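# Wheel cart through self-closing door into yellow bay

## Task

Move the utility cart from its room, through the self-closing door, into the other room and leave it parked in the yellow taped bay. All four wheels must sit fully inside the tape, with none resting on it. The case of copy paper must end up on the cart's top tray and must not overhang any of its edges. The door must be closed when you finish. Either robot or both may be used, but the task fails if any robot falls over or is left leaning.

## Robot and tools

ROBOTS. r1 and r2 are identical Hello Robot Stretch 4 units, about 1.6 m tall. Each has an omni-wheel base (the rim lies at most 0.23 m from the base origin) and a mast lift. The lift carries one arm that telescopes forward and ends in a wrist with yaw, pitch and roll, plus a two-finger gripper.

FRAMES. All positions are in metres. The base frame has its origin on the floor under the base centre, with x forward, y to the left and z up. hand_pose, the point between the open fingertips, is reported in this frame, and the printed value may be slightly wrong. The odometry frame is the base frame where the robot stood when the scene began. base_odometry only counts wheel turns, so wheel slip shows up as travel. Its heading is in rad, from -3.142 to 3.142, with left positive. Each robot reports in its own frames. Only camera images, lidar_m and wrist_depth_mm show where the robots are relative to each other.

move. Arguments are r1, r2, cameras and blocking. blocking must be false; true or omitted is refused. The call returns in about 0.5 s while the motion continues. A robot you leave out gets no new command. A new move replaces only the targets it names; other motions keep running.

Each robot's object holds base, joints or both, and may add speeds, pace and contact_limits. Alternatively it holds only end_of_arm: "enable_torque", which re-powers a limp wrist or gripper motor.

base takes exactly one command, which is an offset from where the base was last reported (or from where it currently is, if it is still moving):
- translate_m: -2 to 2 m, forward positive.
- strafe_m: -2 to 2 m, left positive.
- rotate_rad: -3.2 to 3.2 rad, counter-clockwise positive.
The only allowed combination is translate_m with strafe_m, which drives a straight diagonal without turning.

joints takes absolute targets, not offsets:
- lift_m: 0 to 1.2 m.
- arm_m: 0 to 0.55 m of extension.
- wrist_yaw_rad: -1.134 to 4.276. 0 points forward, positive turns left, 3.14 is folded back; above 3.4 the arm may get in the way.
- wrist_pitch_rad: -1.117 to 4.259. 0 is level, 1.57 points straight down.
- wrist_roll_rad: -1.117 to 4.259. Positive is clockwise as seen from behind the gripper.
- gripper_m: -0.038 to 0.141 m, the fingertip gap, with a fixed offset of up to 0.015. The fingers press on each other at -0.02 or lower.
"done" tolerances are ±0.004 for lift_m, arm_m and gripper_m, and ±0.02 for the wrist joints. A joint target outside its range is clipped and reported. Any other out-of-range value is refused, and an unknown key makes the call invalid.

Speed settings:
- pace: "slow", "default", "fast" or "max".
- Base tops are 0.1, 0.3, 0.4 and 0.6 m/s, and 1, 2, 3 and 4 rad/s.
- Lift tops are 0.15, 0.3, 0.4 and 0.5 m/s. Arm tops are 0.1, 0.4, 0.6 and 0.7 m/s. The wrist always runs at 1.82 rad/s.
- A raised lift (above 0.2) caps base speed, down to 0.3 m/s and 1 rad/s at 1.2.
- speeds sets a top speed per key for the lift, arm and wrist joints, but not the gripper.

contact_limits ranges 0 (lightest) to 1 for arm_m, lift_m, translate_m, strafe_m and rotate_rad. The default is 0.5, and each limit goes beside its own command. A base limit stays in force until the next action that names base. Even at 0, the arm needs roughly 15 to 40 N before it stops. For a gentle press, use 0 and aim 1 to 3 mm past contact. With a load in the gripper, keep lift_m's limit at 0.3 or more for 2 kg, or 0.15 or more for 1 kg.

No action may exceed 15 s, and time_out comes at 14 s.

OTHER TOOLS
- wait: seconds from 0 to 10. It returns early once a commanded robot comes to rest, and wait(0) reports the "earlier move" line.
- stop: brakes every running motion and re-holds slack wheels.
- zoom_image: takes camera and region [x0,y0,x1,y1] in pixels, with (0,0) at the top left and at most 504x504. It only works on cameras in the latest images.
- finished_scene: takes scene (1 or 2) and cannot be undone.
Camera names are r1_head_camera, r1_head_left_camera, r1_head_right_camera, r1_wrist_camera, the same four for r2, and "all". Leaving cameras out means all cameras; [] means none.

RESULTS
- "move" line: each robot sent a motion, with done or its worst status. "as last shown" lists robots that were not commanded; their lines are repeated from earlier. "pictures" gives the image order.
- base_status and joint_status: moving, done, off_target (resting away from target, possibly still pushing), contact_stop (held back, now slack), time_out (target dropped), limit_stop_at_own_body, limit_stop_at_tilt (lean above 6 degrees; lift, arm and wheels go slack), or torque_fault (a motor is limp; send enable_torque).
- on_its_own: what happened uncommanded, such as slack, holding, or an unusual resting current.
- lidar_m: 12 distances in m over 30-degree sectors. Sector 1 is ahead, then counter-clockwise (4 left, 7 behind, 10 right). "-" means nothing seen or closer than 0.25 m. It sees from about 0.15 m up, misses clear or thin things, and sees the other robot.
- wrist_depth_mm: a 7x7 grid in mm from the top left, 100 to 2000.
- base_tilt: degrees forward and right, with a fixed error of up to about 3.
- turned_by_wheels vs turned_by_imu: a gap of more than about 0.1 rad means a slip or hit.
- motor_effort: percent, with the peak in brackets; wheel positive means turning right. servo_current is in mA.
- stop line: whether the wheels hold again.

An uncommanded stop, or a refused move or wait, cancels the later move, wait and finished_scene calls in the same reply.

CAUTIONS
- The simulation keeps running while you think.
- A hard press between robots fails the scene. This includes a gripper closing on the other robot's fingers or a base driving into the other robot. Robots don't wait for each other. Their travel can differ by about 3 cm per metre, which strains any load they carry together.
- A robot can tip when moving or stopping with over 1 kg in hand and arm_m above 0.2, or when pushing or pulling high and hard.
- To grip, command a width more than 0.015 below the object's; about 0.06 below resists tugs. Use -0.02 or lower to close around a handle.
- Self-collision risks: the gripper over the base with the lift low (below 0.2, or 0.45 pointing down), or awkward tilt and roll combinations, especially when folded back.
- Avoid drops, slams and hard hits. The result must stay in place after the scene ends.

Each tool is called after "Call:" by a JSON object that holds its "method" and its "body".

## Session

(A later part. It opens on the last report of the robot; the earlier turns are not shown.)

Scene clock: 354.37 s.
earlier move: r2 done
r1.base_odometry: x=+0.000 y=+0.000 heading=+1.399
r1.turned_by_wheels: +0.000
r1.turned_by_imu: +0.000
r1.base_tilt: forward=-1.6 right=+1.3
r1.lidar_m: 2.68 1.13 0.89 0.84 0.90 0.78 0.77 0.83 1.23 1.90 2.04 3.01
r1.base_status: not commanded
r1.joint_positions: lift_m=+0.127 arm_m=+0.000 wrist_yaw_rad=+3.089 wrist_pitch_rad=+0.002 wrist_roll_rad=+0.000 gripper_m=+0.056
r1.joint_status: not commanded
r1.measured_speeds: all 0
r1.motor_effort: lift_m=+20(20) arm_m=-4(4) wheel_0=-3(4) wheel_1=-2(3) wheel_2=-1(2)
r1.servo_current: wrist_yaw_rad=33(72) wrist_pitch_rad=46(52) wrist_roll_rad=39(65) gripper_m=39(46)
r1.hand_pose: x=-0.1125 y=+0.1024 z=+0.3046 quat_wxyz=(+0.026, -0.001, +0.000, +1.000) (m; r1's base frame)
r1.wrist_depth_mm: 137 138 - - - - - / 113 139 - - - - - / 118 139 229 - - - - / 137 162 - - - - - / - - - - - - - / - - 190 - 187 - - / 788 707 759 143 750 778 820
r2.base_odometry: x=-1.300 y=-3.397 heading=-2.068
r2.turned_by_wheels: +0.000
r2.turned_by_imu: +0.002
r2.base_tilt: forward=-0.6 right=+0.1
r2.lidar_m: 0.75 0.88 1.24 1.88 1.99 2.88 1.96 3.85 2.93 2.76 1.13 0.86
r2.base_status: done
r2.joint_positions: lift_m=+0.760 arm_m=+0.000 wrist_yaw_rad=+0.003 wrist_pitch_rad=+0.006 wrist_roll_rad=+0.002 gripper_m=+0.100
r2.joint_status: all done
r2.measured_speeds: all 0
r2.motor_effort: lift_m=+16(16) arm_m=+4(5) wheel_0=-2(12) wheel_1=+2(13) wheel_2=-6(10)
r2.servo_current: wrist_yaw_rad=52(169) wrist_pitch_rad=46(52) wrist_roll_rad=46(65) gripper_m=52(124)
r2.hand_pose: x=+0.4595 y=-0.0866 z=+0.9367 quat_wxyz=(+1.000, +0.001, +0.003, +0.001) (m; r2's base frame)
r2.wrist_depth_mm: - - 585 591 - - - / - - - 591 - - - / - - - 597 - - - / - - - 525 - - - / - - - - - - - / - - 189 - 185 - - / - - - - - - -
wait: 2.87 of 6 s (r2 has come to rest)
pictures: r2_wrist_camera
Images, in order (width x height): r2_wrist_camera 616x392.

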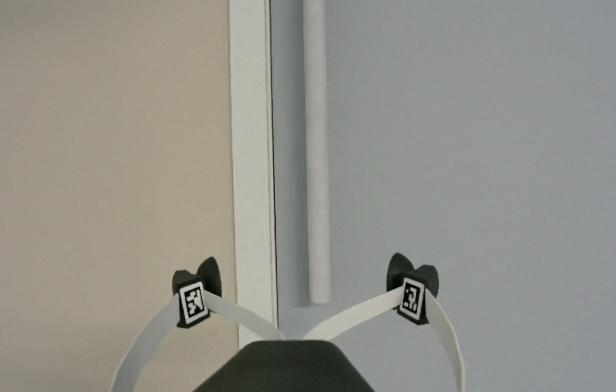

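Call:
{"method": "move", "body": {"blocking": false, "r2": {"base":{"translate_m":0.367},"pace":"slow","contact_limits":{"translate_m":0.2}}, "cameras": []}}

Call:
{"method": "wait", "body": {"seconds": 7, "cameras": ["r2_wrist_camera"]}}

Scene clock: 360.30 s.
move: r2 moving
r1: as last shown
r1.lidar_m: 2.67 1.13 0.85 0.83 0.90 0.79 0.76 0.83 1.23 1.92 2.06 2.99
r1.servo_current: wrist_yaw_rad=65(72) wrist_pitch_rad=39(52) wrist_roll_rad=52(72) gripper_m=46(46)
r1.wrist_depth_mm: 136 138 - - - - - / 113 139 - - - - - / 118 140 229 - - - - / 137 161 - - - - - / - - - - - - - / - - 190 - 187 - - / 788 707 759 143 750 768 820
r2.base_odometry: x=-1.306 y=-3.408 heading=-2.068
r2.turned_by_wheels: +0.000
r2.turned_by_imu: +0.001
r2.base_tilt: forward=-0.7 right=+0.0
r2.lidar_m: 0.75 0.89 1.26 1.87 2.01 2.84 1.96 3.90 2.92 2.74 1.10 0.83
r2.base_status: translate_m moving
r2.joint_positions: lift_m=+0.760 arm_m=+0.000 wrist_yaw_rad=+0.003 wrist_pitch_rad=+0.006 wrist_roll_rad=+0.002 gripper_m=+0.100
r2.joint_status: not commanded
r2.measured_speeds: translate_m=+0.048 strafe_m=+0.000 rotate_rad=-0.002 lift_m=+0.000 arm_m=+0.000 wrist_yaw_rad=+0.000 wrist_pitch_rad=+0.000 wrist_roll_rad=+0.000
r2.motor_effort: lift_m=+16(16) arm_m=+4(4) wheel_0=+4(7) wheel_1=+6(8) wheel_2=-9(10)
r2.servo_current: wrist_yaw_rad=46(59) wrist_pitch_rad=52(52) wrist_roll_rad=52(59) gripper_m=52(59)
r2.contact_limits: translate_m 0.2
r2.hand_pose: x=+0.4595 y=-0.0866 z=+0.9367 quat_wxyz=(+1.000, +0.001, +0.003, +0.001) (m; r2's base frame)
r2.wrist_depth_mm: - - 574 500 - - - / - - 574 580 - - - / - - 580 591 - - - / - - 580 591 - - - / - - - 512 - - - / - - 188 - 185 - - / - - - - - - -
pictures: none
No camera images: "cameras" was empty.

Scene clock: 364.77 s.
earlier move: r2 done
r1.base_odometry: x=+0.000 y=+0.000 heading=+1.399
r1.turned_by_wheels: +0.000
r1.turned_by_imu: +0.000
r1.base_tilt: forward=-1.6 right=+1.3
r1.lidar_m: 2.66 1.16 0.86 0.84 0.92 0.80 0.77 0.83 1.26 1.93 2.06 2.98
r1.base_status: not commanded
r1.joint_positions: lift_m=+0.127 arm_m=+0.000 wrist_yaw_rad=+3.089 wrist_pitch_rad=+0.002 wrist_roll_rad=+0.000 gripper_m=+0.056
r1.joint_status: not commanded
r1.measured_speeds: all 0
r1.motor_effort: lift_m=+20(20) arm_m=-4(4) wheel_0=-3(4) wheel_1=-2(3) wheel_2=-2(2)
r1.servo_current: wrist_yaw_rad=46(72) wrist_pitch_rad=46(52) wrist_roll_rad=33(72) gripper_m=46(46)
r1.hand_pose: x=-0.1125 y=+0.1024 z=+0.3046 quat_wxyz=(+0.026, -0.001, +0.000, +1.000) (m; r1's base frame)
r1.wrist_depth_mm: 136 139 - - - - - / 113 139 - - - - - / 118 139 229 - - - - / 137 162 - - - - - / - - - - - - - / - - 190 - 187 - - / 798 699 759 143 750 778 831
r2.base_odometry: x=-1.475 y=-3.719 heading=-2.069
r2.turned_by_wheels: +0.000
r2.turned_by_imu: +0.000
r2.base_tilt: forward=-0.8 right=+0.1
r2.lidar_m: 0.40 0.48 0.70 1.87 1.98 2.77 2.33 3.87 2.95 1.55 0.64 0.47
r2.base_status: done
r2.joint_positions: lift_m=+0.760 arm_m=+0.000 wrist_yaw_rad=-0.006 wrist_pitch_rad=+0.006 wrist_roll_rad=+0.002 gripper_m=+0.100
r2.joint_status: not commanded
r2.measured_speeds: all 0
r2.motor_effort: lift_m=+16(16) arm_m=+4(4) wheel_0=+8(11) wheel_1=+6(8) wheel_2=-19(19)
r2.servo_current: wrist_yaw_rad=59(65) wrist_pitch_rad=46(52) wrist_roll_rad=59(65) gripper_m=52(59)
r2.contact_limits: translate_m 0.2
r2.hand_pose: x=+0.4587 y=-0.0893 z=+0.9367 quat_wxyz=(+1.000, +0.001, +0.003, -0.003) (m; r2's base frame)
r2.wrist_depth_mm: 245 229 239 158 234 230 227 / 246 230 241 160 234 230 229 / 249 232 243 160 236 232 229 / 251 233 243 162 237 233 232 / 254 235 246 163 239 235 232 / 255 237 202 162 195 236 234 / 257 239 249 - 241 240 236
wait: 4.47 of 7 s (r2 has come to rest)
pictures: r2_wrist_camera
Images, in order (width x height): r2_wrist_camera 616x392.

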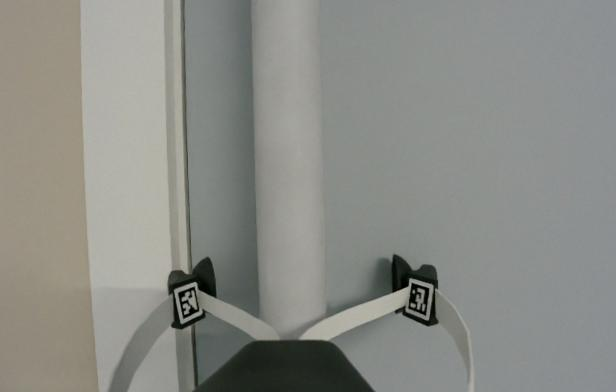

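Call:
{"method": "move", "body": {"blocking": false, "r2": {"base":{"translate_m":-0.008,"strafe_m":0.01},"pace":"slow"}, "cameras": []}}

Call:
{"method": "wait", "body": {"seconds": 1, "cameras": []}}

Call:
{"method": "move", "body": {"blocking": false, "r2": {"joints":{"gripper_m":-0.025}}, "cameras": []}}

Call:
{"method": "wait", "body": {"seconds": 2, "cameras": ["r2_wrist_camera","r2_head_camera"]}}

Scene clock: 371.63 s.
move: r2 moving
r1: as last shown
r1.lidar_m: 2.68 1.12 0.85 0.83 0.89 0.77 0.77 0.82 1.23 1.92 2.04 2.97
r1.motor_effort: lift_m=+20(20) arm_m=-4(4) wheel_0=-4(4) wheel_1=-2(3) wheel_2=-2(2)
r1.servo_current: wrist_yaw_rad=46(65) wrist_pitch_rad=39(46) wrist_roll_rad=65(72) gripper_m=46(46)
r1.wrist_depth_mm: 136 139 - - - - - / 113 139 - - - - - / 117 140 229 - - - - / 137 162 - - - - - / - - - - - - - / - - 190 - 187 - - / 798 707 750 143 741 778 809
r2.base_odometry: x=-1.465 y=-3.717 heading=-2.068
r2.turned_by_wheels: +0.000
r2.turned_by_imu: +0.001
r2.base_tilt: forward=-0.7 right=+0.1
r2.lidar_m: 0.41 0.47 0.73 1.86 1.97 2.82 2.34 3.91 2.97 1.61 0.64 0.43
r2.base_status: translate_m moving; strafe_m moving
r2.joint_positions: lift_m=+0.760 arm_m=+0.000 wrist_yaw_rad=-0.006 wrist_pitch_rad=+0.006 wrist_roll_rad=+0.002 gripper_m=+0.100
r2.joint_status: not commanded
r2.measured_speeds: translate_m=-0.014 strafe_m=+0.017 rotate_rad=+0.002 lift_m=+0.000 arm_m=+0.000 wrist_yaw_rad=+0.000 wrist_pitch_rad=+0.000 wrist_roll_rad=+0.000
r2.motor_effort: lift_m=+16(16) arm_m=+4(4) wheel_0=-1(12) wheel_1=+6(9) wheel_2=+0(18)
r2.servo_current: wrist_yaw_rad=59(72) wrist_pitch_rad=39(52) wrist_roll_rad=52(59) gripper_m=52(52)
r2.hand_pose: x=+0.4587 y=-0.0893 z=+0.9367 quat_wxyz=(+1.000, +0.001, +0.003, -0.003) (m; r2's base frame)
r2.wrist_depth_mm: 252 235 244 162 237 235 230 / 254 236 246 163 238 235 232 / 256 238 248 167 239 236 233 / 257 240 250 166 241 236 236 / 259 241 249 167 243 240 236 / 260 243 205 167 198 241 238 / 264 244 243 - 245 240 240
pictures: none
No camera images: "cameras" was empty.

Scene clock: 372.13 s.
earlier move: r2 done
r1.base_odometry: x=+0.000 y=+0.000 heading=+1.399
r1.turned_by_wheels: +0.000
r1.turned_by_imu: +0.000
r1.base_tilt: forward=-1.6 right=+1.3
r1.lidar_m: 2.63 1.16 0.87 0.84 0.90 0.80 0.76 0.83 1.23 1.92 2.04 3.00
r1.base_status: not commanded
r1.joint_positions: lift_m=+0.127 arm_m=+0.000 wrist_yaw_rad=+3.089 wrist_pitch_rad=+0.002 wrist_roll_rad=+0.000 gripper_m=+0.056
r1.joint_status: not commanded
r1.measured_speeds: all 0
r1.motor_effort: lift_m=+20(20) arm_m=-4(4) wheel_0=-4(4) wheel_1=-2(3) wheel_2=-2(2)
r1.servo_current: wrist_yaw_rad=46(65) wrist_pitch_rad=46(46) wrist_roll_rad=46(72) gripper_m=39(46)
r1.hand_pose: x=-0.1125 y=+0.1024 z=+0.3046 quat_wxyz=(+0.026, -0.001, +0.000, +1.000) (m; r1's base frame)
r1.wrist_depth_mm: 136 139 - - - - - / 113 139 - - - - - / 118 140 229 - - - - / 137 162 - - - - - / - - - - - - - / - - 191 - 188 - - / 798 707 759 143 741 778 809
r2.base_odometry: x=-1.462 y=-3.717 heading=-2.068
r2.turned_by_wheels: +0.000
r2.turned_by_imu: +0.000
r2.base_tilt: forward=-0.7 right=+0.1
r2.lidar_m: 0.40 0.50 0.74 1.85 1.96 2.80 2.32 3.91 2.94 1.54 0.66 0.44
r2.base_status: done
r2.joint_positions: lift_m=+0.760 arm_m=+0.000 wrist_yaw_rad=-0.006 wrist_pitch_rad=+0.006 wrist_roll_rad=+0.002 gripper_m=+0.100
r2.joint_status: not commanded
r2.measured_speeds: all 0
r2.motor_effort: lift_m=+16(16) arm_m=+4(4) wheel_0=-4(12) wheel_1=+4(9) wheel_2=+6(18)
r2.servo_current: wrist_yaw_rad=52(72) wrist_pitch_rad=46(52) wrist_roll_rad=39(59) gripper_m=46(52)
r2.hand_pose: x=+0.4587 y=-0.0893 z=+0.9367 quat_wxyz=(+1.000, +0.001, +0.003, -0.003) (m; r2's base frame)
r2.wrist_depth_mm: 253 236 246 164 238 235 231 / 256 238 246 171 238 236 232 / 257 239 248 167 241 237 233 / 258 241 249 168 243 239 236 / 262 243 251 169 245 241 236 / 264 245 199 168 196 241 238 / 265 247 246 - 247 242 241
wait: 0.50 of 1 s (r2 has come to rest)
pictures: none
No camera images: "cameras" was empty.

Scene clock: 372.63 s.
move: r2 moving
r1: as last shown
r1.lidar_m: 2.67 1.14 0.86 0.83 0.90 0.79 0.76 0.83 1.22 1.93 2.06 3.00
r1.motor_effort: lift_m=+20(20) arm_m=-4(4) wheel_0=-3(4) wheel_1=-2(2) wheel_2=-1(2)
r1.servo_current: wrist_yaw_rad=33(52) wrist_pitch_rad=39(52) wrist_roll_rad=20(59) gripper_m=39(46)
r1.wrist_depth_mm: 136 139 - - - - - / 113 139 - - - - - / 117 140 229 - - - - / 137 162 - - - - - / - - - - - - - / - - 190 - 187 - - / 788 707 750 143 741 788 820
r2.base_odometry: x=-1.462 y=-3.717 heading=-2.068
r2.turned_by_wheels: +0.000
r2.turned_by_imu: +0.000
r2.base_tilt: forward=-0.7 right=+0.1
r2.lidar_m: 0.40 0.50 0.71 1.86 1.98 2.83 2.33 3.90 2.99 1.55 0.65 0.43
r2.base_status: not commanded
r2.joint_positions: lift_m=+0.760 arm_m=+0.000 wrist_yaw_rad=-0.006 wrist_pitch_rad=+0.006 wrist_roll_rad=+0.002 gripper_m=+0.083
r2.joint_status: gripper_m moving
r2.measured_speeds: all 0
r2.motor_effort: lift_m=+16(16) arm_m=+4(4) wheel_0=-4(5) wheel_1=+4(5) wheel_2=+5(5)
r2.servo_current: wrist_yaw_rad=59(65) wrist_pitch_rad=46(52) wrist_roll_rad=52(59) gripper_m=137(137)
r2.hand_pose: x=+0.4587 y=-0.0893 z=+0.9367 quat_wxyz=(+1.000, +0.001, +0.003, -0.003) (m; r2's base frame)
r2.wrist_depth_mm: 253 236 246 164 237 236 232 / 255 237 247 165 239 236 233 / 257 239 249 167 242 237 235 / 258 240 250 167 242 238 236 / 260 243 251 168 244 241 237 / 263 244 198 169 191 241 239 / 265 248 244 - 248 243 241
pictures: none
No camera images: "cameras" was empty.

Scene clock: 374.10 s.
earlier move: r2 done
r1.base_odometry: x=+0.000 y=+0.000 heading=+1.399
r1.turned_by_wheels: +0.000
r1.turned_by_imu: +0.000
r1.base_tilt: forward=-1.6 right=+1.3
r1.lidar_m: 2.64 1.13 0.86 0.84 0.88 0.78 0.76 0.84 1.25 1.91 2.05 2.96
r1.base_status: not commanded
r1.joint_positions: lift_m=+0.127 arm_m=+0.000 wrist_yaw_rad=+3.089 wrist_pitch_rad=+0.002 wrist_roll_rad=+0.000 gripper_m=+0.056
r1.joint_status: not commanded
r1.measured_speeds: all 0
r1.motor_effort: lift_m=+20(20) arm_m=-4(4) wheel_0=-3(4) wheel_1=-2(3) wheel_2=-1(2)
r1.servo_current: wrist_yaw_rad=39(72) wrist_pitch_rad=39(52) wrist_roll_rad=59(59) gripper_m=39(46)
r1.hand_pose: x=-0.1125 y=+0.1024 z=+0.3046 quat_wxyz=(+0.026, -0.001, +0.000, +1.000) (m; r1's base frame)
r1.wrist_depth_mm: 136 139 - - - - - / 113 139 - - - - - / 118 140 229 - - - - / 137 162 - - - - - / - - - - - - - / - - 190 - 187 - - / 798 707 750 143 741 778 809
r2.base_odometry: x=-1.462 y=-3.717 heading=-2.069
r2.turned_by_wheels: +0.000
r2.turned_by_imu: +0.000
r2.base_tilt: forward=-0.6 right=+0.1
r2.lidar_m: 0.39 0.49 0.74 1.86 1.99 2.80 2.30 3.90 2.97 1.59 0.66 0.42
r2.base_status: not commanded
r2.joint_positions: lift_m=+0.760 arm_m=+0.000 wrist_yaw_rad=-0.005 wrist_pitch_rad=+0.006 wrist_roll_rad=+0.002 gripper_m=-0.023
r2.joint_status: all done
r2.measured_speeds: all 0
r2.motor_effort: lift_m=+16(16) arm_m=-4(4) wheel_0=-6(7) wheel_1=+2(5) wheel_2=+4(5)
r2.servo_current: wrist_yaw_rad=46(65) wrist_pitch_rad=46(52) wrist_roll_rad=39(59) gripper_m=130(202)
r2.hand_pose: x=+0.4589 y=-0.0889 z=+0.9367 quat_wxyz=(+1.000, +0.001, +0.003, -0.003) (m; r2's base frame)
r2.wrist_depth_mm: 250 236 243 162 238 234 231 / 254 236 246 163 238 236 230 / 255 237 247 166 240 236 233 / 257 239 248 165 243 237 236 / 258 241 249 167 244 239 237 / 259 243 239 168 180 241 239 / 264 244 243 - 246 240 240
wait: 1.47 of 2 s (r2 has come to rest)
pictures: r2_head_camera, r2_wrist_camera
Images, in order (width x height): r2_head_camera 420x560, r2_wrist_camera 616x392.

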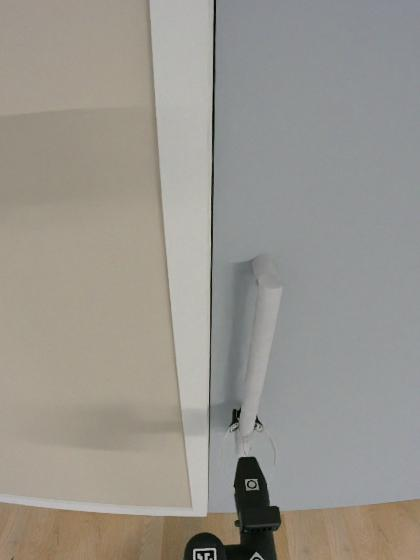

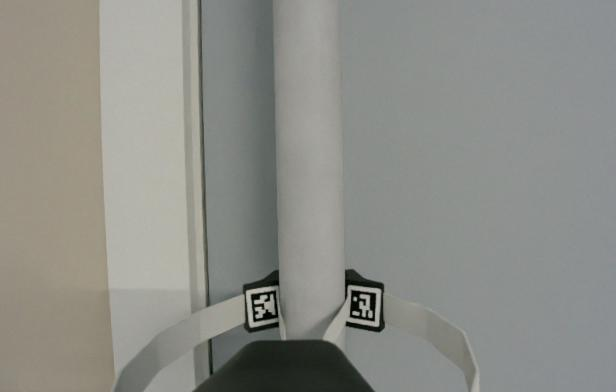

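Call:
{"method": "move", "body": {"blocking": false, "r2": {"base":{"translate_m":-0.25,"strafe_m":-0.10},"joints":{"wrist_yaw_rad":0.236},"pace":"slow","speeds":{"wrist_yaw_rad":0.09},"contact_limits":{"translate_m":0.8}}, "cameras": []}}

Call:
{"method": "wait", "body": {"seconds": 6, "cameras": ["r2_wrist_camera","r2_head_camera"]}}

Scene clock: 380.13 s.
move: r2 moving
r1: as last shown
r1.lidar_m: 2.66 1.15 0.87 0.84 0.92 0.81 0.77 0.83 1.23 1.89 2.04 2.97
r1.motor_effort: lift_m=+20(20) arm_m=-4(4) wheel_0=-3(4) wheel_1=-2(2) wheel_2=-2(2)
r1.servo_current: wrist_yaw_rad=46(78) wrist_pitch_rad=46(46) wrist_roll_rad=39(52) gripper_m=46(46)
r1.wrist_depth_mm: 136 139 - - - - - / 113 139 - - - - - / 118 140 229 - - - - / 137 162 - - - - - / - - - - - - - / - - 190 - 187 - - / 778 707 759 143 750 778 831
r2.base_odometry: x=-1.461 y=-3.704 heading=-2.070
r2.turned_by_wheels: -0.001
r2.turned_by_imu: -0.001
r2.base_tilt: forward=-0.6 right=+0.1
r2.lidar_m: 0.38 0.51 0.76 1.87 1.98 2.81 2.33 3.90 2.95 1.62 0.64 0.49
r2.base_status: translate_m moving; strafe_m moving
r2.joint_positions: lift_m=+0.760 arm_m=+0.000 wrist_yaw_rad=+0.025 wrist_pitch_rad=+0.006 wrist_roll_rad=+0.002 gripper_m=-0.023
r2.joint_status: wrist_yaw_rad moving
r2.measured_speeds: translate_m=-0.047 strafe_m=-0.019 rotate_rad=+0.001 lift_m=+0.000 arm_m=+0.000 wrist_yaw_rad=+0.091 wrist_pitch_rad=+0.000 wrist_roll_rad=+0.000
r2.motor_effort: lift_m=+16(16) arm_m=-4(4) wheel_0=-14(16) wheel_1=-12(12) wheel_2=+14(16)
r2.servo_current: wrist_yaw_rad=78(156) wrist_pitch_rad=46(46) wrist_roll_rad=46(52) gripper_m=117(137)
r2.contact_limits: translate_m 0.8
r2.hand_pose: x=+0.4614 y=-0.0803 z=+0.9367 quat_wxyz=(+1.000, +0.001, +0.003, +0.012) (m; r2's base frame)
r2.wrist_depth_mm: 265 246 245 162 237 233 229 / 266 246 246 163 238 234 229 / 267 248 248 166 239 235 232 / 270 250 250 166 241 236 233 / 272 252 252 167 243 238 234 / 273 254 249 168 179 239 236 / 274 270 253 - 245 240 237
pictures: none
No camera images: "cameras" was empty.

Scene clock: 383.53 s.
earlier move: r2 done
r1.base_odometry: x=+0.000 y=+0.000 heading=+1.399
r1.turned_by_wheels: +0.000
r1.turned_by_imu: +0.000
r1.base_tilt: forward=-1.6 right=+1.3
r1.lidar_m: 2.65 1.13 0.87 0.84 0.92 0.79 0.76 0.82 1.23 1.94 2.06 2.95
r1.base_status: not commanded
r1.joint_positions: lift_m=+0.127 arm_m=+0.000 wrist_yaw_rad=+3.089 wrist_pitch_rad=+0.002 wrist_roll_rad=+0.000 gripper_m=+0.056
r1.joint_status: not commanded
r1.measured_speeds: all 0
r1.motor_effort: lift_m=+20(20) arm_m=-4(4) wheel_0=-3(4) wheel_1=-3(3) wheel_2=-1(2)
r1.servo_current: wrist_yaw_rad=52(78) wrist_pitch_rad=52(52) wrist_roll_rad=52(72) gripper_m=39(46)
r1.hand_pose: x=-0.1125 y=+0.1024 z=+0.3046 quat_wxyz=(+0.026, -0.001, +0.000, +1.000) (m; r1's base frame)
r1.wrist_depth_mm: 136 139 - - - - - / 113 139 - - - - - / 118 140 229 - - - - / 137 162 - - - - - / - - - - - - - / - - 190 - 187 - - / 788 715 750 143 768 778 831
r2.base_odometry: x=-1.431 y=-3.450 heading=-2.069
r2.turned_by_wheels: +0.001
r2.turned_by_imu: -0.001
r2.base_tilt: forward=-0.6 right=+0.0
r2.lidar_m: 0.40 0.74 1.07 1.97 2.11 2.96 2.08 3.78 2.86 2.41 0.87 0.52
r2.base_status: done
r2.joint_positions: lift_m=+0.760 arm_m=+0.000 wrist_yaw_rad=+0.234 wrist_pitch_rad=+0.006 wrist_roll_rad=+0.002 gripper_m=-0.023
r2.joint_status: all done
r2.measured_speeds: all 0
r2.motor_effort: lift_m=+16(16) arm_m=-4(4) wheel_0=-8(19) wheel_1=-8(15) wheel_2=+15(17)
r2.servo_current: wrist_yaw_rad=46(156) wrist_pitch_rad=46(52) wrist_roll_rad=33(59) gripper_m=117(137)
r2.contact_limits: translate_m 0.8
r2.hand_pose: x=+0.4717 y=-0.0183 z=+0.9367 quat_wxyz=(+0.993, +0.001, +0.003, +0.116) (m; r2's base frame)
r2.wrist_depth_mm: - - 245 163 236 234 230 / - - 247 164 239 235 231 / - - 248 165 239 236 232 / - - 250 165 241 238 236 / - - 251 169 244 239 236 / - - 182 170 182 241 238 / - 122 - - 246 240 239
wait: 3.40 of 6 s (r2 has come to rest)
pictures: r2_head_camera, r2_wrist_camera
Images, in order (width x height): r2_head_camera 420x560, r2_wrist_camera 616x392.

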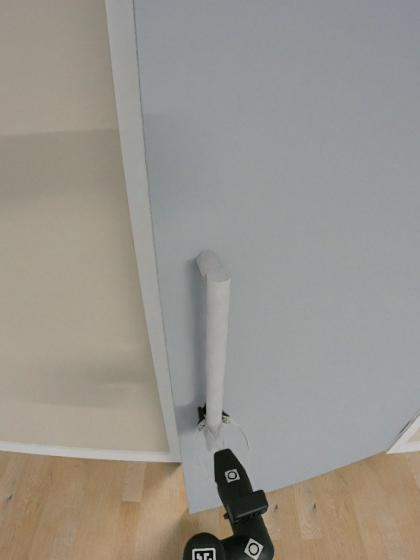

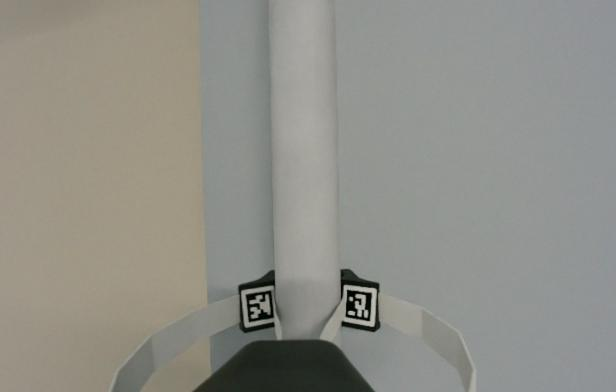

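Call:
{"method": "move", "body": {"blocking": false, "r2": {"base":{"translate_m":-0.201,"strafe_m":-0.162},"joints":{"wrist_yaw_rad":0.471},"pace":"slow","speeds":{"wrist_yaw_rad":0.09},"contact_limits":{"translate_m":0.8}}, "cameras": []}}

Call:
{"method": "wait", "body": {"seconds": 6, "cameras": ["r2_wrist_camera","r2_head_camera"]}}

Scene clock: 388.43 s.
move: r2 moving
r1: as last shown
r1.lidar_m: 2.70 1.14 0.87 0.84 0.91 0.79 0.76 0.84 1.21 1.92 2.06 2.98
r1.motor_effort: lift_m=+20(20) arm_m=-4(4) wheel_0=-4(4) wheel_1=-2(2) wheel_2=-2(2)
r1.servo_current: wrist_yaw_rad=46(59) wrist_pitch_rad=46(46) wrist_roll_rad=46(59) gripper_m=46(46)
r1.wrist_depth_mm: 136 138 - - - - - / 113 139 - - - - - / 118 140 229 - - - - / 137 161 - - - - - / - - - - - - - / - - 190 - 187 - - / 788 707 750 143 750 768 820
r2.base_odometry: x=-1.433 y=-3.437 heading=-2.069
r2.turned_by_wheels: +0.000
r2.turned_by_imu: +0.001
r2.base_tilt: forward=-0.6 right=+0.0
r2.lidar_m: 0.37 0.76 1.12 1.97 2.10 2.97 2.08 3.75 2.85 2.44 0.89 0.54
r2.base_status: translate_m moving; strafe_m moving
r2.joint_positions: lift_m=+0.760 arm_m=+0.000 wrist_yaw_rad=+0.270 wrist_pitch_rad=+0.006 wrist_roll_rad=+0.002 gripper_m=-0.023
r2.joint_status: wrist_yaw_rad moving
r2.measured_speeds: translate_m=-0.041 strafe_m=-0.034 rotate_rad=+0.002 lift_m=+0.000 arm_m=+0.000 wrist_yaw_rad=+0.087 wrist_pitch_rad=+0.000 wrist_roll_rad=+0.000
r2.motor_effort: lift_m=+16(16) arm_m=-4(4) wheel_0=-4(14) wheel_1=-12(13) wheel_2=+17(18)
r2.servo_current: wrist_yaw_rad=65(98) wrist_pitch_rad=46(52) wrist_roll_rad=46(59) gripper_m=124(130)
r2.contact_limits: translate_m 0.8
r2.hand_pose: x=+0.4722 y=-0.0074 z=+0.9367 quat_wxyz=(+0.991, +0.001, +0.003, +0.134) (m; r2's base frame)
r2.wrist_depth_mm: - - 246 163 236 231 228 / - - 248 165 238 233 230 / - - 249 166 239 236 231 / - - 250 165 240 236 232 / - - 252 166 242 238 234 / - - 183 168 182 238 235 / - - - - 245 239 237
pictures: none
No camera images: "cameras" was empty.

Scene clock: 391.73 s.
earlier move: r2 done
r1.base_odometry: x=+0.000 y=+0.000 heading=+1.399
r1.turned_by_wheels: +0.000
r1.turned_by_imu: +0.000
r1.base_tilt: forward=-1.6 right=+1.3
r1.lidar_m: 2.67 1.14 0.86 0.85 0.91 0.80 0.76 0.84 1.23 1.93 2.04 2.98
r1.base_status: not commanded
r1.joint_positions: lift_m=+0.127 arm_m=+0.000 wrist_yaw_rad=+3.089 wrist_pitch_rad=+0.002 wrist_roll_rad=+0.000 gripper_m=+0.056
r1.joint_status: not commanded
r1.measured_speeds: all 0
r1.motor_effort: lift_m=+20(20) arm_m=-4(4) wheel_0=-4(4) wheel_1=-2(3) wheel_2=-2(2)
r1.servo_current: wrist_yaw_rad=52(65) wrist_pitch_rad=39(52) wrist_roll_rad=46(72) gripper_m=46(52)
r1.hand_pose: x=-0.1125 y=+0.1024 z=+0.3046 quat_wxyz=(+0.026, -0.001, +0.000, +1.000) (m; r1's base frame)
r1.wrist_depth_mm: 136 138 - - - - - / 113 139 - - - - - / 118 139 229 - - - - / 137 162 - - - - - / - - - - - - - / - - 190 - 187 - - / 788 707 750 143 750 778 820
r2.base_odometry: x=-1.477 y=-3.197 heading=-2.067
r2.turned_by_wheels: +0.001
r2.turned_by_imu: +0.003
r2.base_tilt: forward=-0.6 right=+0.1
r2.lidar_m: 0.40 0.46 1.37 2.14 2.29 3.23 1.87 3.56 2.68 2.61 1.23 0.62
r2.base_status: done
r2.joint_positions: lift_m=+0.760 arm_m=+0.000 wrist_yaw_rad=+0.480 wrist_pitch_rad=+0.006 wrist_roll_rad=+0.002 gripper_m=-0.023
r2.joint_status: all done
r2.measured_speeds: all 0
r2.motor_effort: lift_m=+16(16) arm_m=-4(4) wheel_0=+11(14) wheel_1=-7(14) wheel_2=+16(20)
r2.servo_current: wrist_yaw_rad=59(104) wrist_pitch_rad=46(52) wrist_roll_rad=39(65) gripper_m=117(130)
r2.contact_limits: translate_m 0.8
r2.hand_pose: x=+0.4671 y=+0.0556 z=+0.9367 quat_wxyz=(+0.971, +0.000, +0.003, +0.238) (m; r2's base frame)
r2.wrist_depth_mm: - - 246 164 236 229 224 / - - 248 164 236 229 226 / - - 249 165 237 232 227 / - - 251 167 240 233 229 / - - 252 167 242 234 229 / - - 184 170 183 236 233 / - - 257 - 243 235 234
wait: 3.30 of 6 s (r2 has come to rest)
pictures: r2_head_camera, r2_wrist_camera
Images, in order (width x height): r2_head_camera 420x560, r2_wrist_camera 616x392.

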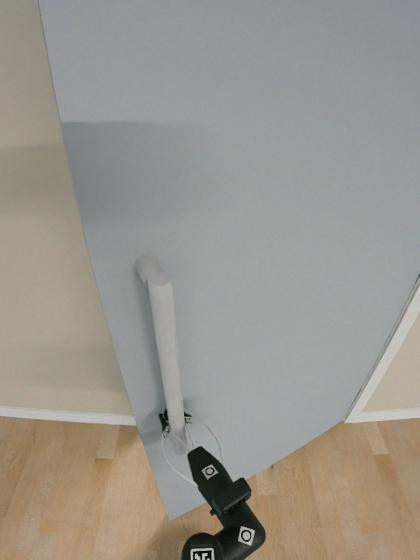

